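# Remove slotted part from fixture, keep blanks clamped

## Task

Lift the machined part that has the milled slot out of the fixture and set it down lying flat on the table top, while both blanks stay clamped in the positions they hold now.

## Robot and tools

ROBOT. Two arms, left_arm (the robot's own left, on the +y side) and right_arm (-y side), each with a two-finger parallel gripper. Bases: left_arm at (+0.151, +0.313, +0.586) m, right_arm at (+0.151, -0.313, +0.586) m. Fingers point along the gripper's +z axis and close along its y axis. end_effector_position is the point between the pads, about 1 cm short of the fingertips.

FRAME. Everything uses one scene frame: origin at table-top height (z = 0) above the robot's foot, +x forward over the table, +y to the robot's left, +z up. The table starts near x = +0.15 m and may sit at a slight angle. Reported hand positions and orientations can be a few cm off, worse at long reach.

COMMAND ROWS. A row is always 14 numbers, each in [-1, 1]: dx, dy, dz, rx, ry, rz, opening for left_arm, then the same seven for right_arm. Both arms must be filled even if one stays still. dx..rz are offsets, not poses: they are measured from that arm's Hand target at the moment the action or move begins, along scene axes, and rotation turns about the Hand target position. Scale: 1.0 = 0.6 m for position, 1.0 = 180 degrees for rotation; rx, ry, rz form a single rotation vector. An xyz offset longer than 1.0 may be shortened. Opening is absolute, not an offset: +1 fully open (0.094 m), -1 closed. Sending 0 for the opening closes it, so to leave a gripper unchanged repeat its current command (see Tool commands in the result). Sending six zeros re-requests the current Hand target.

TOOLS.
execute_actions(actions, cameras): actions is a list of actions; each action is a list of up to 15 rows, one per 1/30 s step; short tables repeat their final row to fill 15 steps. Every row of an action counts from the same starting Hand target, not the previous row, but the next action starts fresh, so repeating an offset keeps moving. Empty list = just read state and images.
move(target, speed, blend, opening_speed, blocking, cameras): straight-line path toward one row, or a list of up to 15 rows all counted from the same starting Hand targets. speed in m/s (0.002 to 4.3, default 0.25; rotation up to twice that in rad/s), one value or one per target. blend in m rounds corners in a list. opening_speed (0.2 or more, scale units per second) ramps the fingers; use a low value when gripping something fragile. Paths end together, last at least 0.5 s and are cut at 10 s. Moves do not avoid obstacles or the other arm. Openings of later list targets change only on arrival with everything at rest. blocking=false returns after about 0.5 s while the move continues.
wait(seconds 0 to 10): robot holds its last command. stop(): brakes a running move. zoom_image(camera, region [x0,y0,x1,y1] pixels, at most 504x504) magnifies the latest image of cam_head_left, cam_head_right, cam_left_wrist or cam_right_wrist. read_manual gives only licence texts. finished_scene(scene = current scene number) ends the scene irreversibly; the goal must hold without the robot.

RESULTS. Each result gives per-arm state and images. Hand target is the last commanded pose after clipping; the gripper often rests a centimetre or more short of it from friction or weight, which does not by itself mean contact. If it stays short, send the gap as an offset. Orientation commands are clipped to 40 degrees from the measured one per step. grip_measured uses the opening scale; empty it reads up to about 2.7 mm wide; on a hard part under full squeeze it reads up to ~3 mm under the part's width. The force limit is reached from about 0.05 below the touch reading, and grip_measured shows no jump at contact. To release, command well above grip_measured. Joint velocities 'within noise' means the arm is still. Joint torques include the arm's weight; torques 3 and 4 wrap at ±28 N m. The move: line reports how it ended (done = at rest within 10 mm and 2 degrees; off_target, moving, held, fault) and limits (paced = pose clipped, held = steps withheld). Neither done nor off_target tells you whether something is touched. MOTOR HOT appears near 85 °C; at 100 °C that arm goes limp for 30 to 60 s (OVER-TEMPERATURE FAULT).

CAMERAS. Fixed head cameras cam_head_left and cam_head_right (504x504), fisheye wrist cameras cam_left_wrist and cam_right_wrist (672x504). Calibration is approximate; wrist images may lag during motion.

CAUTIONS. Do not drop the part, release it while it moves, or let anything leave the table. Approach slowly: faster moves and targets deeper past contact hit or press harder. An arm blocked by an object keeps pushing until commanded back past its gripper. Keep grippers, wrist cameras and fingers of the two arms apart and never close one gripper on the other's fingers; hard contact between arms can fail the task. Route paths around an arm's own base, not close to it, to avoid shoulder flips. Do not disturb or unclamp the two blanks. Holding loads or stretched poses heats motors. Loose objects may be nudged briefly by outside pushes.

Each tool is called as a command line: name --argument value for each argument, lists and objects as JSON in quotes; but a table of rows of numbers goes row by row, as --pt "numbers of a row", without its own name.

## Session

execute_actions --actions '[]'

Scene clock: 0.00 s.
left_arm: end_effector_position=(+0.4664, +0.1319, +0.3597) grip_measured=+1.000 end_effector_quat_wxyz=(-0.005, +0.510, +0.860, +0.034) | right_arm: end_effector_position=(+0.6631, -0.5407, +0.3560) grip_measured=+1.000 end_effector_quat_wxyz=(+0.290, +0.671, +0.579, -0.360)
Joint positions: left_arm=[-2.68 1.288 0.52 0.045 -1.051 0.754 0.094] | right_arm=[1.824 1.016 0.977 -0.262 1.195 1.429 0.094]
Joint velocities: within noise
Joint torques (N m): no reading
Motor temperatures (°C): left_arm=[30 26 27 26 27 27 25] | right_arm=[32 28 26 26 26 26 25]
Heat: left arm: hottest waist 30 °C; right arm: hottest waist 32 °C.
Hand target: left_arm +0.4660, +0.1323, +0.3589; -0.006, +0.510, +0.859, +0.035 | right_arm +0.6689, -0.5427, +0.3593; +0.295, +0.674, +0.575, -0.357
Tool commands: left_gripper/opening=+1.0 right_gripper/opening=+1.0
camera_calibration:
cam_left_wrist: T_world_to_cam=[[-0.879715, -0.470349, -0.069815, 0.497877], [-0.410685, 0.67756, 0.610124, -0.111619], [-0.239667, 0.565407, -0.789224, 0.44088], [0, 0, 0, 1]] pos_world=[0.497814, 0.0605282, 0.450813]
cam_right_wrist: T_world_to_cam=[[-0.987397, 0.155498, 0.029467, 0.730207], [0.137941, 0.936829, -0.321441, 0.532589], [-0.0775888, -0.313325, -0.946471, 0.343807], [0, 0, 0, 1]] pos_world=[0.674213, -0.504767, 0.475082]

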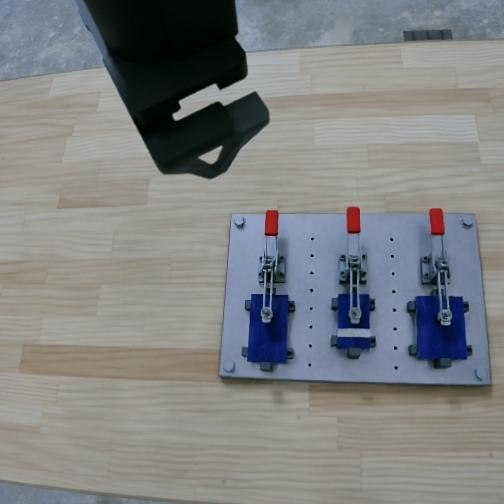

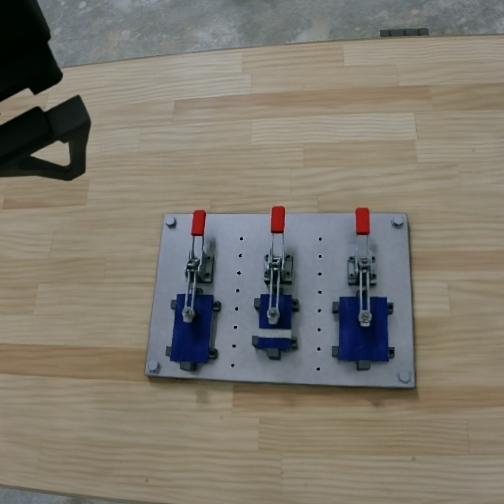

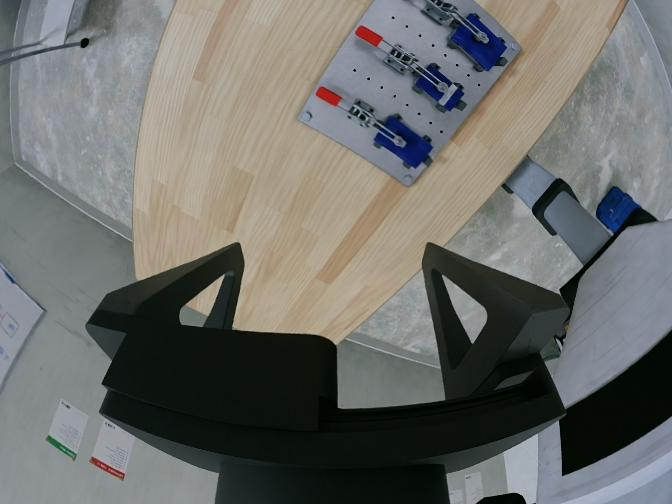

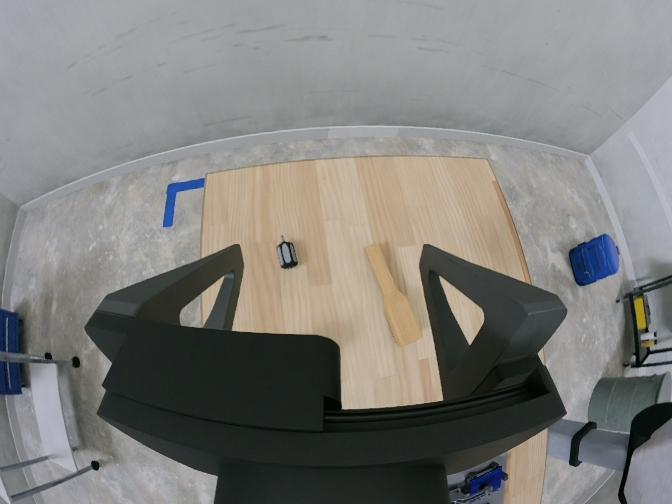

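move --target '[0.090,-0.2505,-0.3565,-0.0234,-0.0034,0.3242,0.0, 0,0,0,0,0,0,1]' --speed 0.4 --cameras '["cam_left_wrist"]'

Scene clock: 9.30 s.
left_arm: end_effector_position=(+0.5268, -0.0244, +0.1553) grip_measured=+0.002 end_effector_quat_wxyz=(+0.009, +0.027, +1.000, -0.007) | right_arm: end_effector_position=(+0.6631, -0.5407, +0.3560) grip_measured=+1.000 end_effector_quat_wxyz=(+0.290, +0.671, +0.579, -0.360)
Joint positions: left_arm=[-2.486 1.952 1.125 0.275 -0.815 -0.059 0.047] | right_arm=[1.824 1.016 0.977 -0.262 1.195 1.429 0.094]
Joint velocities: within noise
Joint torques (N m): left_arm=[-11.81 -8.94 -0.69 0.28 0.09 0.03] | right_arm=[-0.44 -15.21 4.16 0.62 0.72 -0.12]
Motor temperatures (°C): left_arm=[30 26 27 26 27 27 25] | right_arm=[32 29 27 26 26 26 25]
Heat: left arm: hottest waist 30 °C; right arm: hottest waist 32 °C.
Hand target: left_arm +0.5200, -0.0180, +0.1449; +0.000, +0.026, +1.000, +0.000 | right_arm +0.6689, -0.5427, +0.3593; +0.295, +0.674, +0.575, -0.357
Off the commanded pose: left_arm 0.014 m, 1 deg | right_arm 0.007 m, 1 deg.
move: off_target (left_arm)
camera_calibration:
cam_left_wrist: T_world_to_cam=[[-0.0605601, -0.998159, -0.00317955, 0.00844915], [-0.826458, 0.0483559, 0.560918, 0.354998], [-0.559732, 0.036597, -0.827865, 0.544111], [0, 0, 0, 1]] pos_world=[0.598459, -0.0286455, 0.251352]
Images, in order (width x height): cam_left_wrist 672x504.

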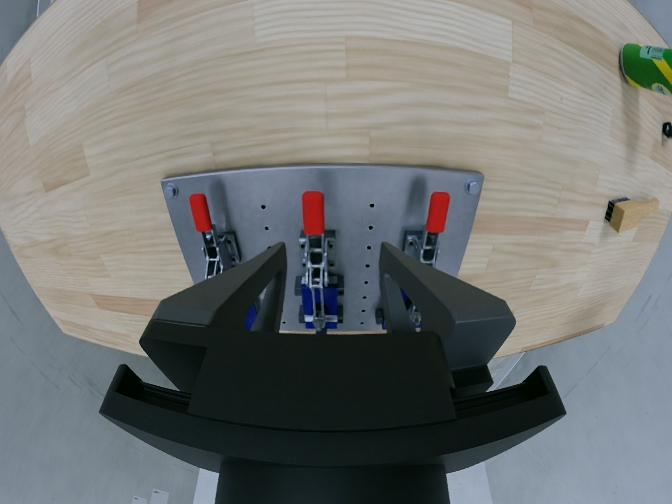

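move --pt "-0.0333 0.0283 -0.04 0 0 0 0.0 0 0 0 0 0 0 1" --pt "-0.0333 0.0283 -0.1583 0 0 0 0.0 0 0 0 0 0 0 1" --speed '[0.2,0.13]' --blend '[0.01,0]' --cameras '["cam_left_wrist"]'

Scene clock: 14.50 s.
left_arm: end_effector_position=(+0.5076, -0.0071, +0.0602) grip_measured=+0.002 end_effector_quat_wxyz=(+0.003, +0.024, +1.000, -0.006) | right_arm: end_effector_position=(+0.6631, -0.5407, +0.3560) grip_measured=+1.000 end_effector_quat_wxyz=(+0.290, +0.671, +0.579, -0.360)
Joint positions: left_arm=[-2.35 2.116 1.245 0.368 -0.7 0.018 0.047] | right_arm=[1.824 1.016 0.977 -0.262 1.195 1.429 0.094]
Joint velocities: within noise
Joint torques (N m): left_arm=[-11.58 -8.7 -1.61 1.05 0.09 0.18] | right_arm=[-0.91 -15.03 4.16 0.84 0.71 -0.05]
Motor temperatures (°C): left_arm=[30 26 27 26 27 27 25] | right_arm=[32 30 27 26 26 26 25]
Heat: left arm: hottest waist 30 °C; right arm: hottest waist 32 °C.
Hand target: left_arm +0.5003, -0.0010, +0.0500; +0.000, +0.026, +1.000, +0.000 | right_arm +0.6689, -0.5427, +0.3593; +0.295, +0.674, +0.575, -0.357
Off the commanded pose: left_arm 0.014 m, 1 deg | right_arm 0.007 m, 1 deg.
move: off_target (left_arm)
camera_calibration:
cam_left_wrist: T_world_to_cam=[[-0.0546735, -0.99849, -0.00538803, 0.0214284], [-0.820354, 0.0418419, 0.570323, 0.387935], [-0.569236, 0.0356016, -0.821403, 0.458377], [0, 0, 0, 1]] pos_world=[0.58034, -0.0111548, 0.155379]
Images, in order (width x height): cam_left_wrist 672x504.

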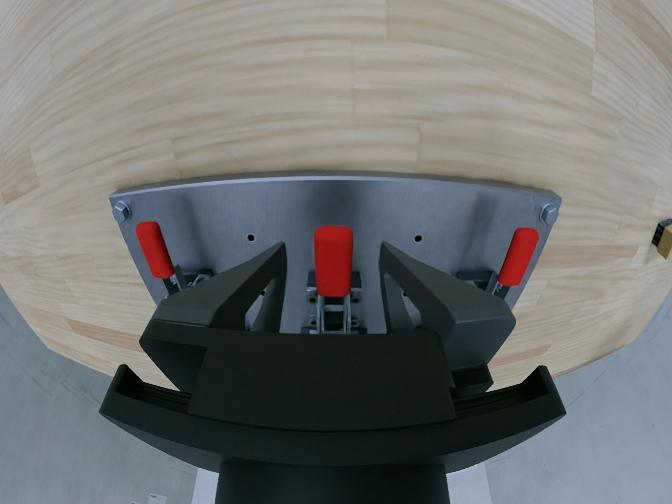

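move --pt "-0.003 0.000 -0.0183 0 0 0 0.0 0 0 0 0 0 0 1" --pt "-0.003 0.000 -0.0183 0 0 0 -0.72 0 0 0 0 0 0 1" --speed 0.08 --opening_speed 0.8 --cameras '["cam_left_wrist"]'

Scene clock: 17.27 s.
left_arm: end_effector_position=(+0.5054, -0.0074, +0.0491) grip_measured=-0.656 end_effector_quat_wxyz=(+0.003, +0.024, +1.000, -0.006) | right_arm: end_effector_position=(+0.6631, -0.5407, +0.3560) grip_measured=+1.000 end_effector_quat_wxyz=(+0.290, +0.671, +0.579, -0.360)
Joint positions: left_arm=[-2.338 2.14 1.267 0.374 -0.689 0.027 0.016] | right_arm=[1.824 1.016 0.977 -0.262 1.195 1.429 0.094]
Joint velocities: within noise
Joint torques (N m): left_arm=[-11.58 -8.7 -1.63 1.02 0.1 0.17] | right_arm=[-0.32 -14.97 4.26 0.73 0.68 -0.04]
Motor temperatures (°C): left_arm=[30 26 27 26 27 27 25] | right_arm=[32 30 27 26 26 26 25]
Heat: left arm: hottest waist 30 °C; right arm: hottest waist 32 °C.
Hand target: left_arm +0.4985, -0.0012, +0.0391; +0.000, +0.026, +1.000, +0.000 | right_arm +0.6689, -0.5427, +0.3593; +0.295, +0.674, +0.575, -0.357
Off the commanded pose: left_arm 0.014 m, 1 deg | right_arm 0.007 m, 1 deg.
move: off_target (left_arm); target 2's new opening was sent with left_arm's hand 0.015 m and 1 deg from that target
camera_calibration:
cam_left_wrist: T_world_to_cam=[[-0.0560127, -0.998415, -0.00551333, 0.0216511], [-0.820079, 0.0428566, 0.570643, 0.39242], [-0.569502, 0.0364846, -0.82118, 0.448126], [0, 0, 0, 1]] pos_world=[0.578237, -0.0115508, 0.14418]
Images, in order (width x height): cam_left_wrist 672x504.

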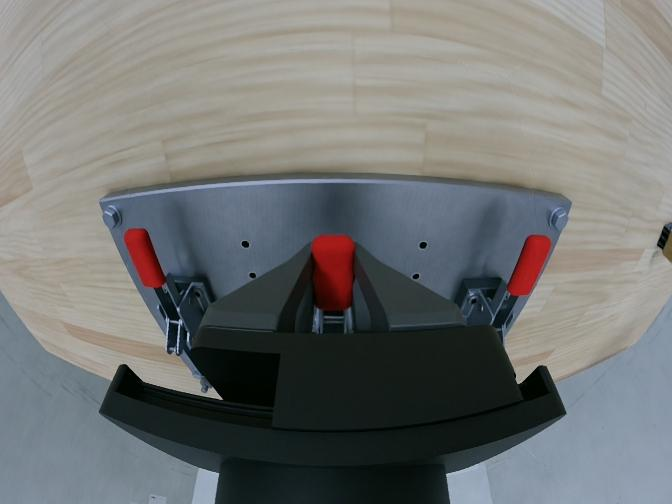

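move --pt "-0.006 0.0003 0.062 0 0 0 -0.72 0 0 0 0 0 0 1" --pt "-0.0557 0.003 0.070 -0.0029 -0.055 0 -0.72 0 0 0 0 0 0 1" --pt "-0.0973 0.0053 0.070 -0.0052 -0.10 0 -0.72 0 0 0 0 0 0 1" --pt "-0.115 0.0063 0.0597 -0.0052 -0.10 0 -0.72 0 0 0 0 0 0 1" --speed 0.08 --cameras '["cam_left_wrist","cam_head_left"]'

Scene clock: 22.63 s.
left_arm: end_effector_position=(+0.4914, -0.0059, +0.0740) grip_measured=-0.660 end_effector_quat_wxyz=(+0.199, +0.012, +0.980, -0.006) | right_arm: end_effector_position=(+0.6631, -0.5407, +0.3560) grip_measured=+1.000 end_effector_quat_wxyz=(+0.290, +0.671, +0.579, -0.360)
Joint positions: left_arm=[-2.352 2.291 1.125 1.163 -0.644 0.312 0.016] | right_arm=[1.824 1.016 0.977 -0.262 1.195 1.429 0.094]
Joint velocities: within noise
Joint torques (N m): left_arm=[-12.28 -4.66 -8.44 1.48 -0.82 -0.22] | right_arm=[-0.73 -15.03 4.15 0.72 0.7 -0.08]
Motor temperatures (°C): left_arm=[30 26 27 26 28 27 25] | right_arm=[32 30 27 26 26 26 25]
Heat: left arm: hottest waist 30 °C; right arm: hottest waist 32 °C.
Hand target: left_arm +0.4294, +0.0026, +0.0749; +0.156, +0.026, +0.987, -0.005 | right_arm +0.6689, -0.5427, +0.3593; +0.295, +0.674, +0.575, -0.357
Off the commanded pose: left_arm 0.062 m, 5 deg | right_arm 0.007 m, 1 deg.
move: off_target (left_arm)
camera_calibration:
cam_left_wrist: T_world_to_cam=[[-0.0253564, -0.999612, -0.0115098, 0.00788871], [-0.977113, 0.0223498, 0.211545, 0.470157], [-0.211205, 0.0166104, -0.977301, 0.296016], [0, 0, 0, 1]] pos_world=[0.522117, -0.00753926, 0.189928]
Images, in order (width x height): cam_head_left 504x504, cam_left_wrist 672x504.

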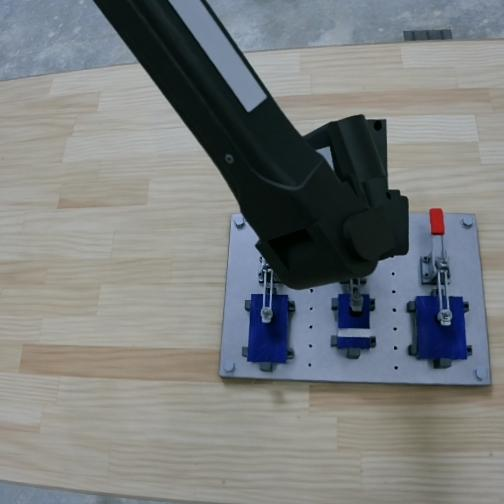

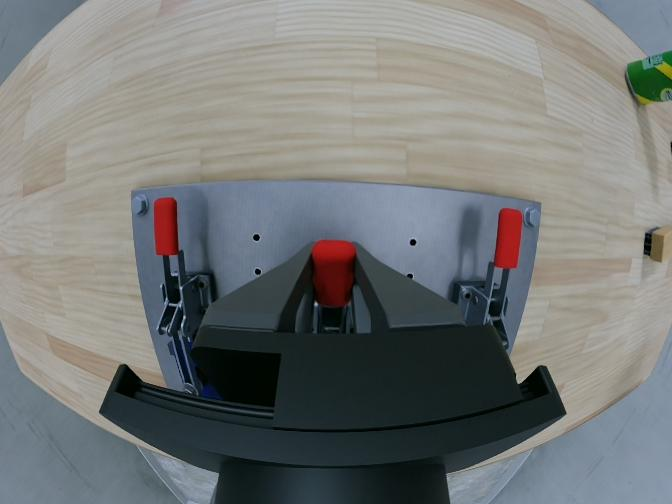

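move --target '[-0.032,0.0018,0.008,-0.0042,-0.08,0,-0.72, 0,0,0,0,0,0,1]' --speed 0.1 --cameras '["cam_left_wrist","cam_head_right"]'

Scene clock: 25.33 s.
left_arm: end_effector_position=(+0.4823, -0.0054, +0.0818) grip_measured=-0.662 end_effector_quat_wxyz=(+0.307, +0.010, +0.952, -0.006) | right_arm: end_effector_position=(+0.6631, -0.5407, +0.3560) grip_measured=+1.000 end_effector_quat_wxyz=(+0.290, +0.671, +0.579, -0.360)
Joint positions: left_arm=[-2.339 2.431 1.15 1.528 -0.549 0.45 0.016] | right_arm=[1.824 1.016 0.977 -0.262 1.195 1.429 0.094]
Joint velocities: within noise
Joint torques (N m): left_arm=[-11.81 -1.03 -8.62 3.04 -0.22 -0.13] | right_arm=[-0.26 -14.97 4.22 0.61 0.75 -0.07]
Motor temperatures (°C): left_arm=[31 26 28 26 28 27 26] | right_arm=[32 31 27 26 26 26 25]
Heat: left arm: hottest waist 31 °C; right arm: hottest waist 32 °C.
Hand target: left_arm +0.4103, +0.0037, +0.0797; +0.279, +0.025, +0.960, -0.008 | right_arm +0.6689, -0.5427, +0.3593; +0.295, +0.674, +0.575, -0.357
Off the commanded pose: left_arm 0.073 m, 4 deg | right_arm 0.007 m, 1 deg.
joint sent to its limit (left arm) — joint 4 (wrist pitch), upper limit. The joint targets are off in position, not in orientation.
move: off_target (left_arm)
camera_calibration:
cam_left_wrist: T_world_to_cam=[[-0.0191557, -0.99975, -0.0115464, 0.00519249], [-0.999767, 0.0192678, -0.00968397, 0.488648], [0.00990402, 0.0113582, -0.999886, 0.196899], [0, 0, 0, 1]] pos_world=[0.486684, -0.00646042, 0.201668]
Images, in order (width x height): cam_head_right 504x504, cam_left_wrist 672x504.

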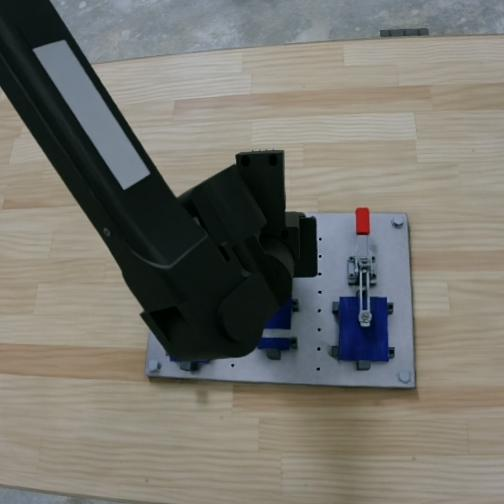

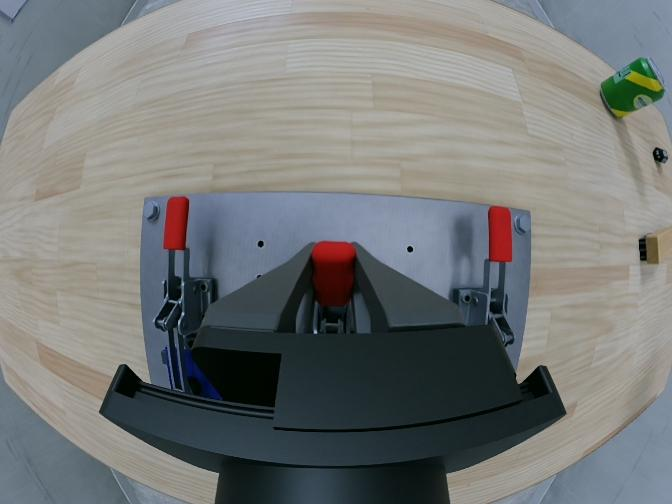

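move --target '[-0.035,0.002,0.003,0.0026,0.05,0,-0.72, 0,0,0,0,0,0,1]' --speed 0.1 --cameras '["cam_left_wrist","cam_head_right"]'

Scene clock: 27.20 s.
left_arm: end_effector_position=(+0.4809, -0.0045, +0.0808) grip_measured=-0.662 end_effector_quat_wxyz=(+0.280, +0.002, +0.960, +0.002) | right_arm: end_effector_position=(+0.6631, -0.5407, +0.3560) grip_measured=+1.000 end_effector_quat_wxyz=(+0.290, +0.671, +0.579, -0.360)
Joint positions: left_arm=[-2.348 2.406 1.14 1.462 -0.6 0.414 0.016] | right_arm=[1.824 1.016 0.977 -0.262 1.195 1.429 0.094]
Joint velocities: within noise
Joint torques (N m): left_arm=[-12.57 -2.61 -11.37 0.46 -1.58 -0.48] | right_arm=[-1.14 -15.38 4.08 0.85 0.68 -0.08]
Motor temperatures (°C): left_arm=[31 26 28 26 28 27 26] | right_arm=[32 31 27 26 26 26 25]
Heat: left arm: hottest waist 31 °C; right arm: hottest waist 32 °C.
Hand target: left_arm +0.3894, +0.0049, +0.0815; +0.203, +0.025, +0.979, -0.006 | right_arm +0.6689, -0.5427, +0.3593; +0.295, +0.674, +0.575, -0.357
Off the commanded pose: left_arm 0.092 m, 10 deg | right_arm 0.007 m, 1 deg.
move: off_target (left_arm)
camera_calibration:
cam_left_wrist: T_world_to_cam=[[0.000131116, -0.999751, -0.0223016, -0.0022392], [-0.998918, -0.0011682, 0.0464959, 0.482176], [-0.0465103, 0.0222714, -0.99867, 0.222866], [0, 0, 0, 1]] pos_world=[0.49202, -0.00663889, 0.2001]
Images, in order (width x height): cam_head_right 504x504, cam_left_wrist 672x504.

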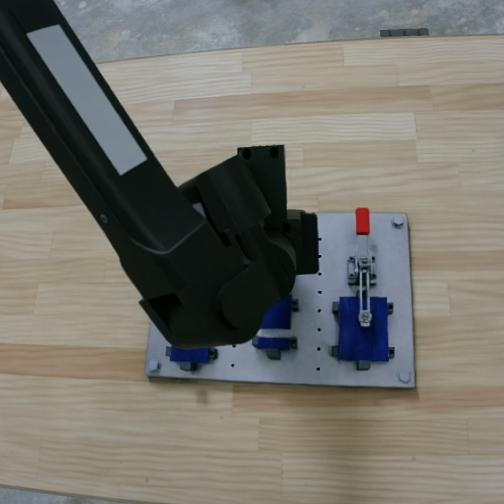

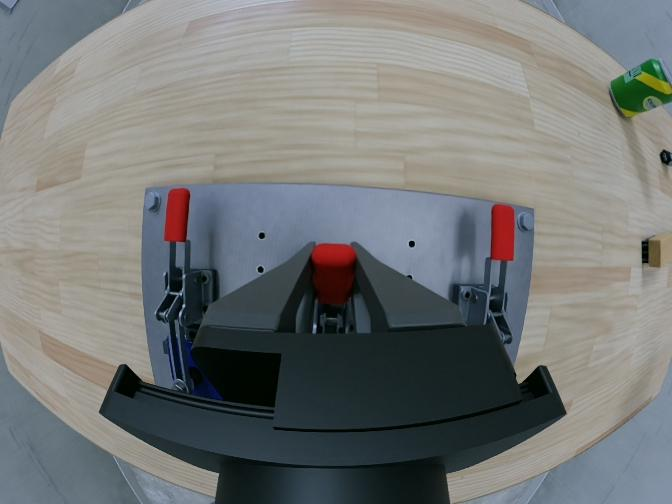

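zoom_image --camera "cam_head_right" --region '[180, 240, 340, 380]'

zoom_image --camera "cam_left_wrist" --region '[230, 200, 440, 345]'

Scaled by 3.150 from the camera's 504x504 image, which has a finer 720x720 frame.

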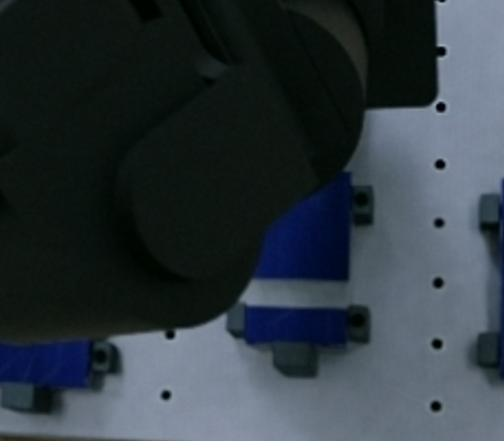

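Scaled by 2.400 from the camera's 672x504 image, which has a finer 960x720 frame.

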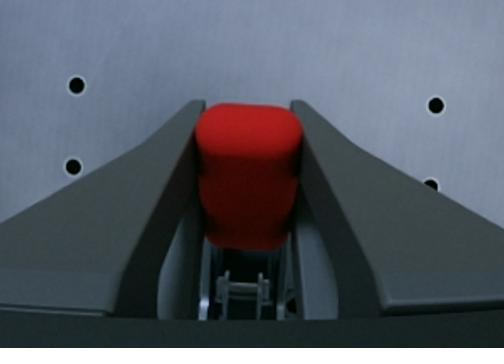

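move --pt "0.1408 -0.007 -0.015 0 0 0 -0.72 0 0 0 0 0 0 1" --pt "0.1408 -0.007 -0.015 0 0 0 -0.45 0 0 0 0 0 0 1" --pt "0.1408 -0.007 -0.013 0.0035 0.065 0 -0.45 0 0 0 0 0 0 1" --pt "0.1408 -0.007 -0.013 0.0035 0.065 0 -0.72 0 0 0 0 0 0 1" --speed '[0.2,0.2,0.3,0.3]' --cameras '["cam_left_wrist"]'

Scene clock: 34.23 s.
left_arm: end_effector_position=(+0.4742, -0.0047, +0.0730) grip_measured=-0.661 end_effector_quat_wxyz=(+0.106, +0.027, +0.994, -0.009) | right_arm: end_effector_position=(+0.6631, -0.5407, +0.3560) grip_measured=+1.000 end_effector_quat_wxyz=(+0.290, +0.671, +0.579, -0.360)
Joint positions: left_arm=[-2.358 2.211 1.107 0.864 -0.683 0.193 0.016] | right_arm=[1.824 1.016 0.977 -0.262 1.195 1.429 0.094]
Joint velocities: within noise
Joint torques (N m): left_arm=[-12.16 -9.11 -3.6 0.66 -0.5 0.07] | right_arm=[-0.67 -15.03 4.1 0.81 0.72 -0.05]
Motor temperatures (°C): left_arm=[31 26 28 26 28 27 26] | right_arm=[32 31 27 26 26 26 25]
Heat: left arm: hottest waist 31 °C; right arm: hottest waist 32 °C.
Hand target: left_arm +0.4737, +0.0006, +0.0737; +0.102, +0.026, +0.994, -0.003 | right_arm +0.6689, -0.5427, +0.3593; +0.295, +0.674, +0.575, -0.357
Off the commanded pose: left_arm 0.006 m, 1 deg | right_arm 0.007 m, 1 deg.
move: done; target 2's new opening was sent with left_arm's hand 0.016 m and 2 deg from that target
camera_calibration:
cam_left_wrist: T_world_to_cam=[[-0.0590796, -0.998239, -0.00531318, 0.0241781], [-0.919243, 0.0523274, 0.390198, 0.413259], [-0.389233, 0.0279368, -0.920716, 0.371676], [0, 0, 0, 1]] pos_world=[0.525983, -0.00787269, 0.181084]
Images, in order (width x height): cam_left_wrist 672x504.

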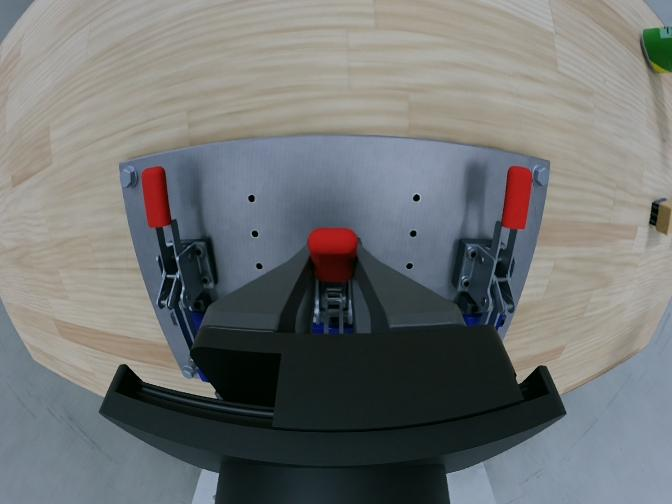

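move --target '[-0.1,0.0055,0.008,-0.005,-0.095,0,-0.72, 0,0,0,0,0,0,1]' --speed 0.12 --cameras '["cam_left_wrist"]'

Scene clock: 36.77 s.
left_arm: end_effector_position=(+0.4676, -0.0047, +0.0810) grip_measured=-0.668 end_effector_quat_wxyz=(+0.271, +0.020, +0.962, -0.006) | right_arm: end_effector_position=(+0.6631, -0.5407, +0.3560) grip_measured=+1.000 end_effector_quat_wxyz=(+0.290, +0.671, +0.579, -0.360)
Joint positions: left_arm=[-2.345 2.411 1.118 1.457 -0.581 0.425 0.016] | right_arm=[1.824 1.016 0.977 -0.262 1.195 1.429 0.094]
Joint velocities: within noise
Joint torques (N m): left_arm=[-11.63 -1.55 -7.01 3.43 -0.11 -0.1] | right_arm=[-0.85 -15.56 4.07 0.69 0.76 -0.09]
Motor temperatures (°C): left_arm=[31 26 28 26 28 27 26] | right_arm=[32 31 27 26 26 26 25]
Heat: left arm: hottest waist 31 °C; right arm: hottest waist 32 °C.
Hand target: left_arm +0.4136, +0.0040, +0.0785; +0.249, +0.025, +0.968, -0.007 | right_arm +0.6689, -0.5427, +0.3593; +0.295, +0.674, +0.575, -0.357
Off the commanded pose: left_arm 0.055 m, 3 deg | right_arm 0.007 m, 1 deg.
move: off_target (left_arm)
camera_calibration:
cam_left_wrist: T_world_to_cam=[[-0.0393247, -0.999093, -0.0163551, 0.0154766], [-0.997159, 0.0381857, 0.0649315, 0.466887], [-0.064248, 0.018862, -0.997756, 0.230709], [0, 0, 0, 1]] pos_world=[0.480992, -0.00671752, 0.200129]
Images, in order (width x height): cam_left_wrist 672x504.

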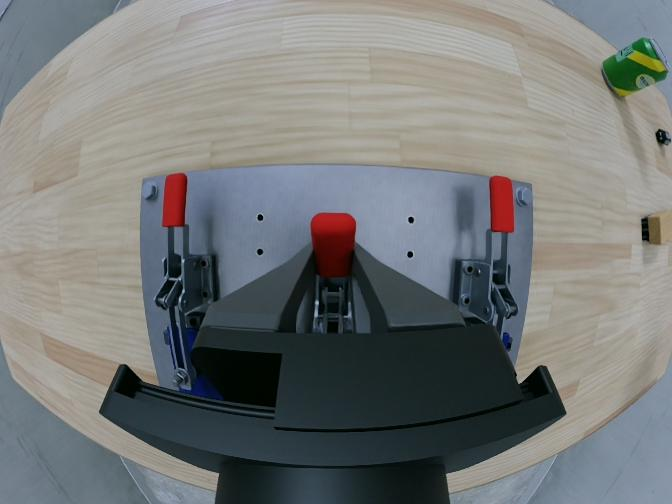

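wait --seconds 0 --cameras '["cam_head_left","cam_head_right"]'

zoom_image --camera "cam_head_left" --region '[280, 200, 440, 360]'

Scene clock: 37.80 s.
left_arm: end_effector_position=(+0.4679, -0.0048, +0.0810) grip_measured=-0.668 end_effector_quat_wxyz=(+0.271, +0.020, +0.962, -0.006) | right_arm: end_effector_position=(+0.6631, -0.5407, +0.3560) grip_measured=+1.000 end_effector_quat_wxyz=(+0.290, +0.671, +0.579, -0.360)
Joint positions: left_arm=[-2.345 2.411 1.119 1.458 -0.581 0.425 0.016] | right_arm=[1.824 1.016 0.977 -0.262 1.195 1.429 0.094]
Joint velocities: within noise
Joint torques (N m): left_arm=[-11.63 -1.55 -7.01 3.43 -0.11 -0.11] | right_arm=[-0.32 -14.8 4.29 0.72 0.74 -0.06]
Motor temperatures (°C): left_arm=[31 26 28 26 28 27 26] | right_arm=[32 31 27 26 26 26 25]
Heat: left arm: hottest waist 31 °C; right arm: hottest waist 32 °C.
Hand target: left_arm +0.4138, +0.0040, +0.0784; +0.249, +0.025, +0.968, -0.007 | right_arm +0.6689, -0.5427, +0.3593; +0.295, +0.674, +0.575, -0.357
Tool commands: left_gripper/opening=-0.72 right_gripper/opening=+1.0
Off the commanded pose: left_arm 0.055 m, 3 deg | right_arm 0.007 m, 1 deg.
Images, in order (width x height): cam_head_left 504x504, cam_head_right 504x504.

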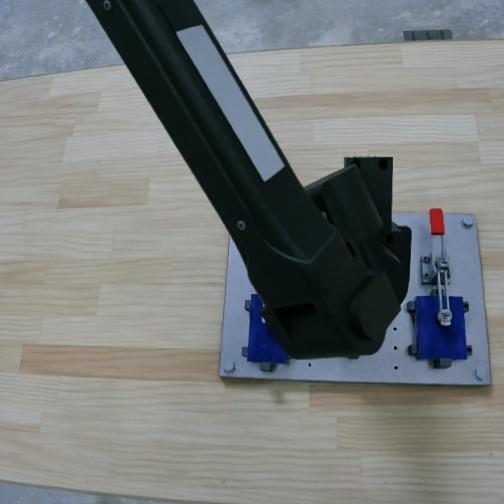

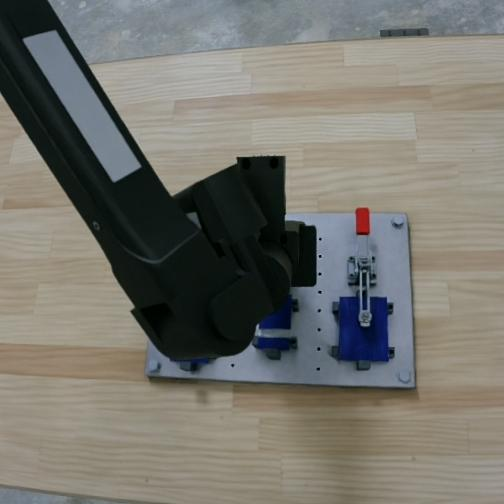

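Scaled by 3.150 from the camera's 504x504 image, which has a finer 720x720 frame.

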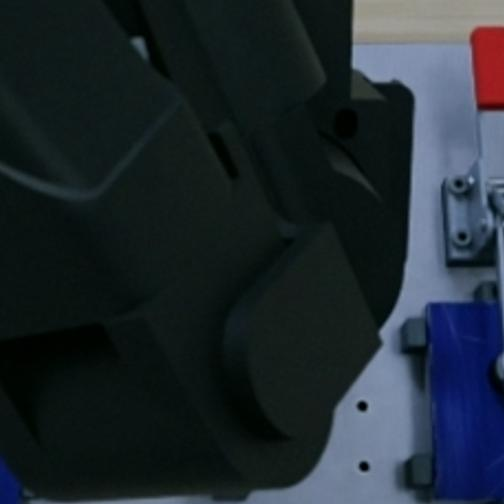

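move --pt "0.082 -0.0063 -0.002 0 0 0 -0.72 0 0 0 0 0 0 1" --pt "0.082 -0.0063 -0.002 0 0 0 -0.1 0 0 0 0 0 0 1" --pt "0.082 -0.0063 0.12 0.002 0.04 0 -0.1 0 0 0 0 0 0 1" --speed '[0.2,0.2,0.25]' --cameras '["cam_left_wrist","cam_head_left","cam_head_right"]'

Scene clock: 41.70 s.
left_arm: end_effector_position=(+0.4726, -0.0038, +0.1496) grip_measured=-0.102 end_effector_quat_wxyz=(+0.198, +0.020, +0.980, -0.006) | right_arm: end_effector_position=(+0.6631, -0.5407, +0.3560) grip_measured=+1.000 end_effector_quat_wxyz=(+0.290, +0.671, +0.579, -0.360)
Joint positions: left_arm=[-2.45 2.201 0.937 1.256 -0.739 0.326 0.042] | right_arm=[1.824 1.016 0.977 -0.262 1.195 1.429 0.094]
Joint velocities: within noise
Joint torques (N m): left_arm=[-12.16 -7.77 -4.62 0.81 -0.09 0.02] | right_arm=[-0.85 -15.62 4.18 0.62 0.72 -0.07]
Motor temperatures (°C): left_arm=[31 26 29 26 28 27 26] | right_arm=[32 31 27 26 26 26 25]
Heat: left arm: hottest waist 31 °C; right arm: hottest waist 32 °C.
Hand target: left_arm +0.4630, +0.0003, +0.1504; +0.187, +0.026, +0.982, -0.005 | right_arm +0.6689, -0.5427, +0.3593; +0.295, +0.674, +0.575, -0.357
Off the commanded pose: left_arm 0.010 m, 1 deg | right_arm 0.007 m, 1 deg.
move: done
camera_calibration:
cam_left_wrist: T_world_to_cam=[[-0.042182, -0.999, -0.0148169, 0.01878], [-0.976237, 0.0380566, 0.21334, 0.435235], [-0.212563, 0.0234639, -0.976866, 0.366479], [0, 0, 0, 1]] pos_world=[0.503584, -0.00640134, 0.265426]
Images, in order (width x height): cam_head_left 504x504, cam_head_right 504x504, cam_left_wrist 672x504.

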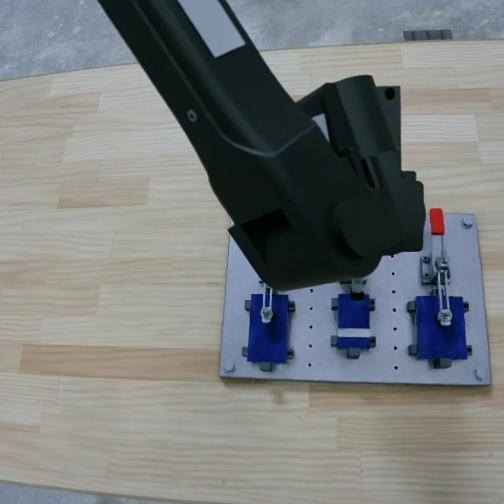

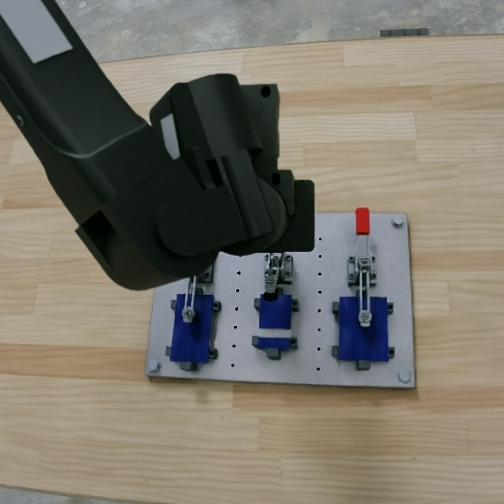

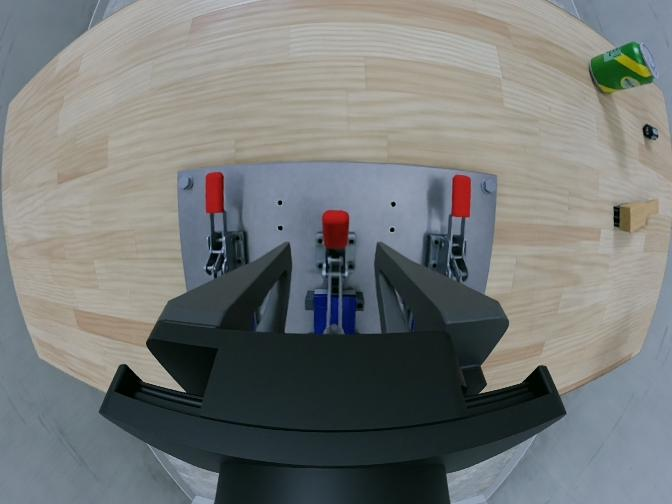

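zoom_image --camera "cam_head_right" --region '[220, 230, 340, 370]'

zoom_image --camera "cam_left_wrist" --region '[270, 190, 400, 345]'

Scaled by 3.600 from the camera's 504x504 image, which has a finer 720x720 frame.

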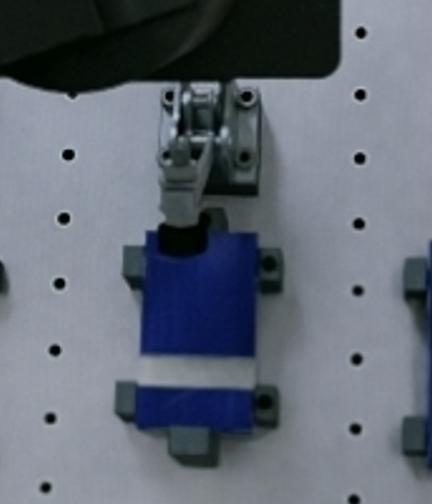

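Scaled by 3.252 from the camera's 672x504 image, which has a finer 960x720 frame.

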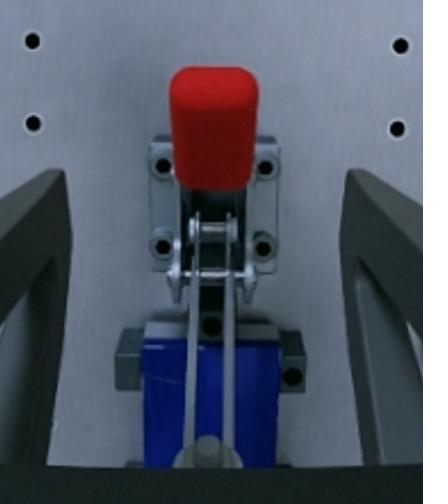

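move --pt "-0.1017 0.006 0.0243 0 0.005 0 0.34 0 0 0 0 0 0 1" --pt "-0.16 0.0095 -0.06 0 0.009 0 0.34 0 0 0 0 0 0 1" --pt "-0.16 0.0095 -0.15 0 0.004 0 0.34 0 0 0 0 0 0 1" --speed '[0.25,0.22,0.15]' --blend '[0.01,0.015,0]' --cameras '["cam_left_wrist"]'

zoom_image --camera "cam_left_wrist" --region '[220, 150, 450, 345]'

Scene clock: 48.33 s.
left_arm: end_effector_position=(+0.3744, +0.0025, +0.0666) grip_measured=+0.338 end_effector_quat_wxyz=(+0.188, +0.018, +0.982, -0.009) | right_arm: end_effector_position=(+0.6631, -0.5407, +0.3560) grip_measured=+1.000 end_effector_quat_wxyz=(+0.290, +0.671, +0.579, -0.360)
Joint positions: left_arm=[-2.335 2.506 1.07 1.404 -0.626 0.306 0.063] | right_arm=[1.824 1.016 0.977 -0.262 1.195 1.429 0.094]
Joint velocities: within noise
Joint torques (N m): left_arm=[-10.99 -4.13 -4.26 0.9 0.23 0.18] | right_arm=[0.03 -15.09 4.33 0.51 0.75 -0.03]
Motor temperatures (°C): left_arm=[31 26 29 26 28 27 26] | right_arm=[32 32 27 26 26 26 25]
Heat: left arm: hottest waist 31 °C; right arm: hottest waist 32 °C.
Hand target: left_arm +0.3669, +0.0060, +0.0604; +0.181, +0.026, +0.983, -0.005 | right_arm +0.6689, -0.5427, +0.3593; +0.295, +0.674, +0.575, -0.357
Off the commanded pose: left_arm 0.010 m, 1 deg | right_arm 0.007 m, 1 deg.
move: done
camera_calibration:
cam_left_wrist: T_world_to_cam=[[-0.0386567, -0.999224, -0.00750961, 0.0178971], [-0.971854, 0.0358479, 0.232841, 0.353897], [-0.232391, 0.0162991, -0.972486, 0.271507], [0, 0, 0, 1]] pos_world=[0.407724, 0.00077136, 0.18177]
Images, in order (width x height): cam_left_wrist 672x504.

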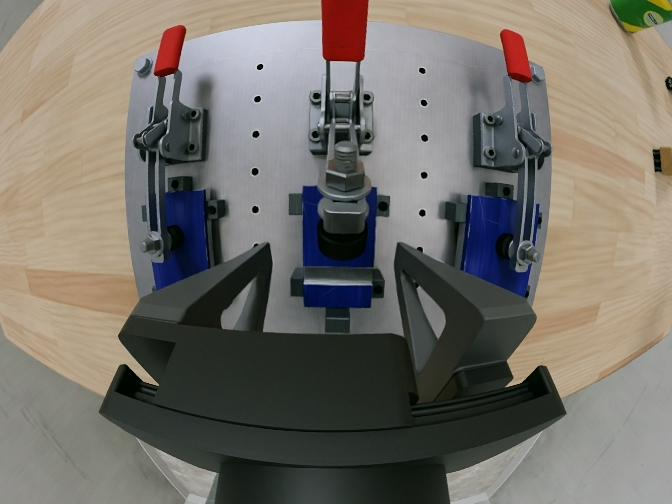

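Scaled by 2.191 from the camera's 672x504 image, which has a finer 960x720 frame.

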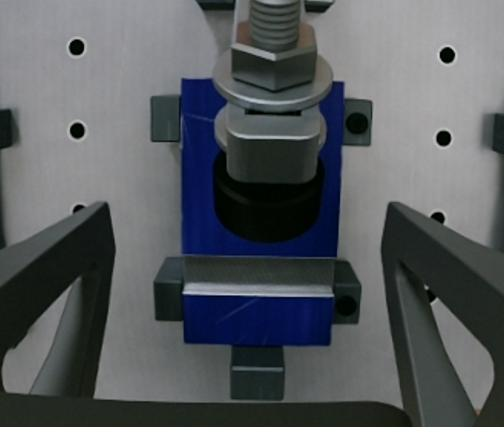

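move --pt "0 -0.0045 -0.054 0 0 -0.004 0.34 0 0 0 0 0 0 1" --pt "0 -0.0045 -0.054 0 0 -0.004 -0.24 0 0 0 0 0 0 1" --speed 0.12 --opening_speed 0.55 --cameras '["cam_left_wrist"]'

zoom_image --camera "cam_left_wrist" --region '[220, 150, 450, 345]'

Scene clock: 54.70 s.
left_arm: end_effector_position=(+0.3758, -0.0016, +0.0352) grip_measured=-0.173 end_effector_quat_wxyz=(+0.189, +0.024, +0.982, -0.009) | right_arm: end_effector_position=(+0.6631, -0.5407, +0.3560) grip_measured=+1.000 end_effector_quat_wxyz=(+0.290, +0.671, +0.579, -0.360)
Joint positions: left_arm=[-2.301 2.549 1.158 1.362 -0.587 0.319 0.039] | right_arm=[1.824 1.016 0.977 -0.262 1.195 1.429 0.094]
Joint velocities: within noise
Joint torques (N m): left_arm=[-10.81 -3.96 -4.29 0.84 0.34 0.16] | right_arm=[-0.5 -15.27 4.03 0.69 0.75 -0.06]
Motor temperatures (°C): left_arm=[31 26 29 26 28 27 25] | right_arm=[32 32 27 26 26 26 25]
Heat: left arm: hottest waist 31 °C; right arm: hottest waist 32 °C.
Hand target: left_arm +0.3669, +0.0032, +0.0281; +0.181, +0.032, +0.983, -0.007 | right_arm +0.6689, -0.5427, +0.3593; +0.295, +0.674, +0.575, -0.357
Off the commanded pose: left_arm 0.012 m, 1 deg | right_arm 0.007 m, 1 deg.
move: off_target (left_arm); target 2's new opening was sent with left_arm's hand 0.014 m and 2 deg from that target
camera_calibration:
cam_left_wrist: T_world_to_cam=[[-0.0504912, -0.998689, -0.00844229, 0.0182055], [-0.972047, 0.0472, 0.229991, 0.36286], [-0.229291, 0.0198188, -0.973156, 0.240212], [0, 0, 0, 1]] pos_world=[0.408715, -0.0037061, 0.150463]
Images, in order (width x height): cam_left_wrist 672x504.

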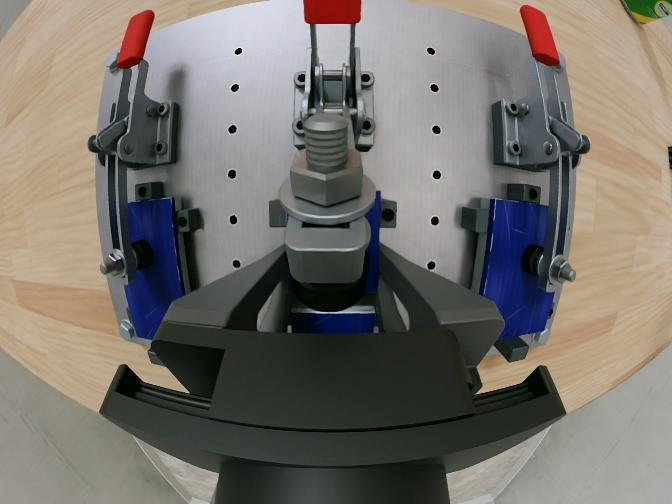

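Scaled by 2.191 from the camera's 672x504 image, which has a finer 960x720 frame.

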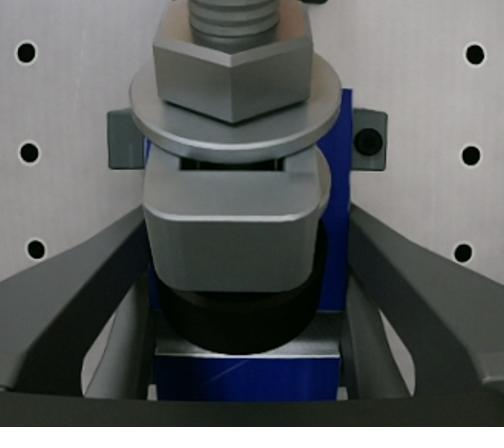

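move --pt "0 0.0005 0.06 0 0 0 -0.24 0 0 0 0 0 0 1" --pt "-0.0667 0.004 0.085 0 0.032 0 -0.24 0 0 0 0 0 0 1" --pt "-0.055 0.1 0.118 0 0.032 0 -0.24 0 0 0 0 0 0 1" --pt "0.03 0.33 0.1 0 0.015 0 -0.24 0 0 0 0 0 0 1" --pt "0.05 0.425 0.025 0 0.0 0 -0.24 0 0 0 0 0 0 1" --speed '[0.12,0.17,0.2,0.28,0.2]' --blend '[0.005,0.012,0.02,0.025,0]' --cameras '["cam_left_wrist","cam_head_right"]'

Scene clock: 62.17 s.
left_arm: end_effector_position=(+0.4006, +0.2606, +0.0435) grip_measured=-0.175 end_effector_quat_wxyz=(+0.186, +0.026, +0.982, -0.003) | right_arm: end_effector_position=(+0.6631, -0.5407, +0.3560) grip_measured=+1.000 end_effector_quat_wxyz=(+0.290, +0.671, +0.579, -0.360)
Joint positions: left_arm=[-1.818 2.224 0.781 1.416 -0.118 0.34 0.039] | right_arm=[1.824 1.016 0.977 -0.262 1.195 1.429 0.094]
Joint velocities: within noise
Joint torques (N m): left_arm=[-3.6 -6.65 -6.71 1.03 0.26 0.18] | right_arm=[-0.85 -15.27 4.21 0.76 0.74 -0.04]
Motor temperatures (°C): left_arm=[31 26 29 26 28 27 26] | right_arm=[32 32 27 26 26 26 25]
Heat: left arm: hottest waist 31 °C; right arm: hottest waist 32 °C.
Hand target: left_arm +0.3968, +0.2582, +0.0431; +0.181, +0.032, +0.983, -0.007 | right_arm +0.6689, -0.5427, +0.3593; +0.295, +0.674, +0.575, -0.357
Off the commanded pose: left_arm 0.004 m, 1 deg | right_arm 0.007 m, 1 deg.
move: done
camera_calibration:
cam_left_wrist: T_world_to_cam=[[-0.0527278, -0.998373, -0.0216899, 0.282762], [-0.970468, 0.0461099, 0.236784, 0.37208], [-0.235398, 0.0335344, -0.97132, 0.247624], [0, 0, 0, 1]] pos_world=[0.434291, 0.256842, 0.158553]
Images, in order (width x height): cam_head_right 504x504, cam_left_wrist 672x504.

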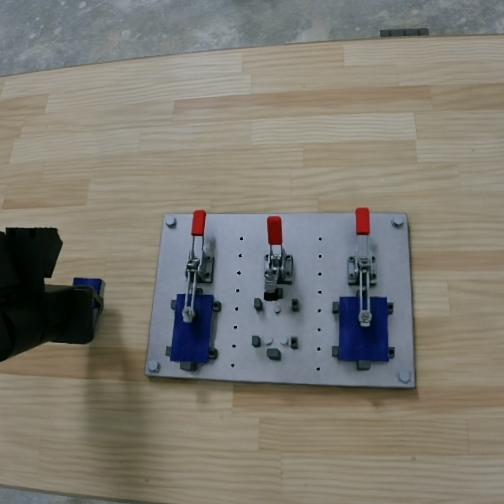

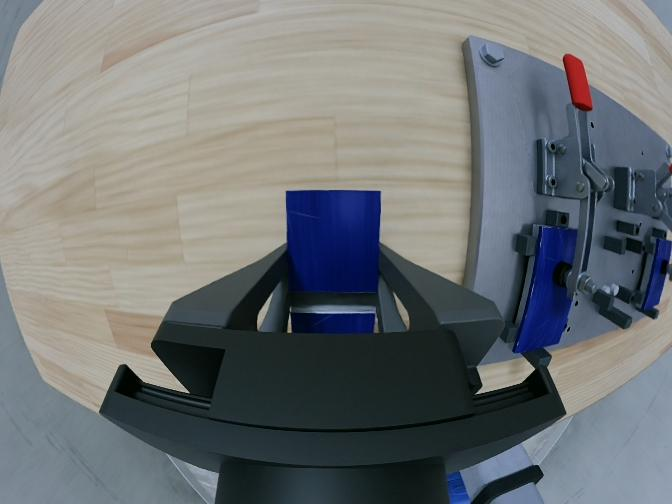

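move --pt "0 0 -0.04 0 0 0 -0.24 0 0 0 0 0 0 1" --pt "0 0 -0.0533 0 0 0 -0.24 0 0 0 0 0 0 1" --speed '[0.1,0.03]' --cameras '[]'

Scene clock: 63.97 s.
left_arm: end_effector_position=(+0.4064, +0.2557, +0.0146) grip_measured=-0.175 end_effector_quat_wxyz=(+0.191, +0.027, +0.981, -0.007) | right_arm: end_effector_position=(+0.6631, -0.5407, +0.3560) grip_measured=+1.000 end_effector_quat_wxyz=(+0.290, +0.671, +0.579, -0.360)
Joint positions: left_arm=[-1.813 2.264 0.87 1.373 -0.102 0.341 0.039] | right_arm=[1.824 1.016 0.977 -0.262 1.195 1.429 0.094]
Joint velocities: within noise
Joint torques (N m): left_arm=[-2.9 -5.95 -6.26 1.01 0.27 0.17] | right_arm=[-0.5 -15.68 4.22 0.66 0.74 -0.05]
Motor temperatures (°C): left_arm=[31 26 29 26 28 27 26] | right_arm=[32 32 27 26 26 26 25]
Heat: left arm: hottest waist 31 °C; right arm: hottest waist 32 °C.
Hand target: left_arm +0.3970, +0.2583, +0.0111; +0.181, +0.032, +0.983, -0.007 | right_arm +0.6689, -0.5427, +0.3593; +0.295, +0.674, +0.575, -0.357
Off the commanded pose: left_arm 0.010 m, 1 deg | right_arm 0.007 m, 1 deg.
move: done
No camera images: "cameras" was empty.

move --target '[0,0,-0.006,0,0,0,-0.24, 0,0,0,0,0,0,1]' --speed 0.03 --cameras '["cam_left_wrist"]'

zoom_image --camera "cam_left_wrist" --region '[240, 150, 430, 345]'

Scene clock: 65.17 s.
left_arm: end_effector_position=(+0.4063, +0.2556, +0.0143) grip_measured=-0.175 end_effector_quat_wxyz=(+0.191, +0.027, +0.981, -0.007) | right_arm: end_effector_position=(+0.6631, -0.5407, +0.3560) grip_measured=+1.000 end_effector_quat_wxyz=(+0.290, +0.671, +0.579, -0.360)
Joint positions: left_arm=[-1.812 2.264 0.871 1.372 -0.101 0.342 0.039] | right_arm=[1.824 1.016 0.977 -0.262 1.195 1.429 0.094]
Joint velocities: within noise
Joint torques (N m): left_arm=[-2.84 -5.6 -5.55 0.87 0.3 0.17] | right_arm=[-1.03 -14.97 4.23 0.79 0.71 -0.05]
Motor temperatures (°C): left_arm=[31 26 29 26 28 27 26] | right_arm=[32 32 27 26 26 26 25]
Heat: left arm: hottest waist 31 °C; right arm: hottest waist 32 °C.
Hand target: left_arm +0.3968, +0.2583, +0.0075; +0.181, +0.032, +0.983, -0.007 | right_arm +0.6689, -0.5427, +0.3593; +0.295, +0.674, +0.575, -0.357
Off the commanded pose: left_arm 0.012 m, 1 deg | right_arm 0.007 m, 1 deg.
move: off_target (left_arm)
camera_calibration:
cam_left_wrist: T_world_to_cam=[[-0.0568702, -0.998284, -0.0139856, 0.278963], [-0.972373, 0.0522066, 0.22752, 0.384101], [-0.226399, 0.0265383, -0.973673, 0.218902], [0, 0, 0, 1]] pos_world=[0.438914, 0.252622, 0.12965]
Images, in order (width x height): cam_left_wrist 672x504.

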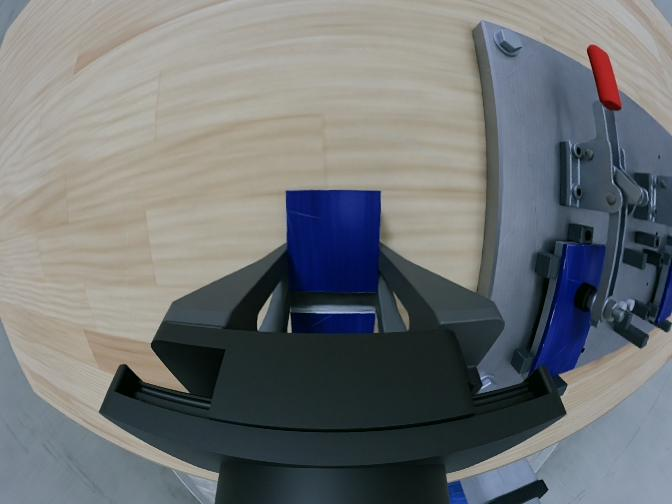

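Scaled by 2.585 from the camera's 672x504 image, which has a finer 960x720 frame.

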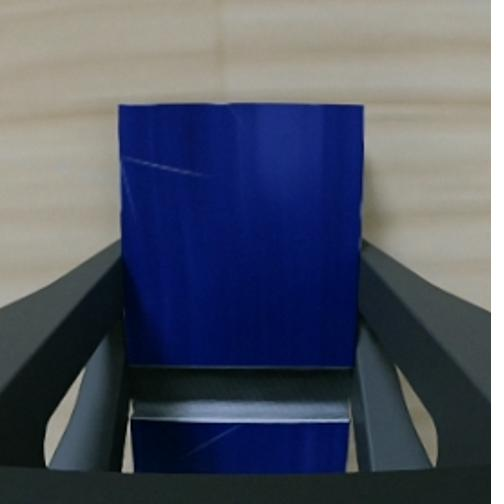

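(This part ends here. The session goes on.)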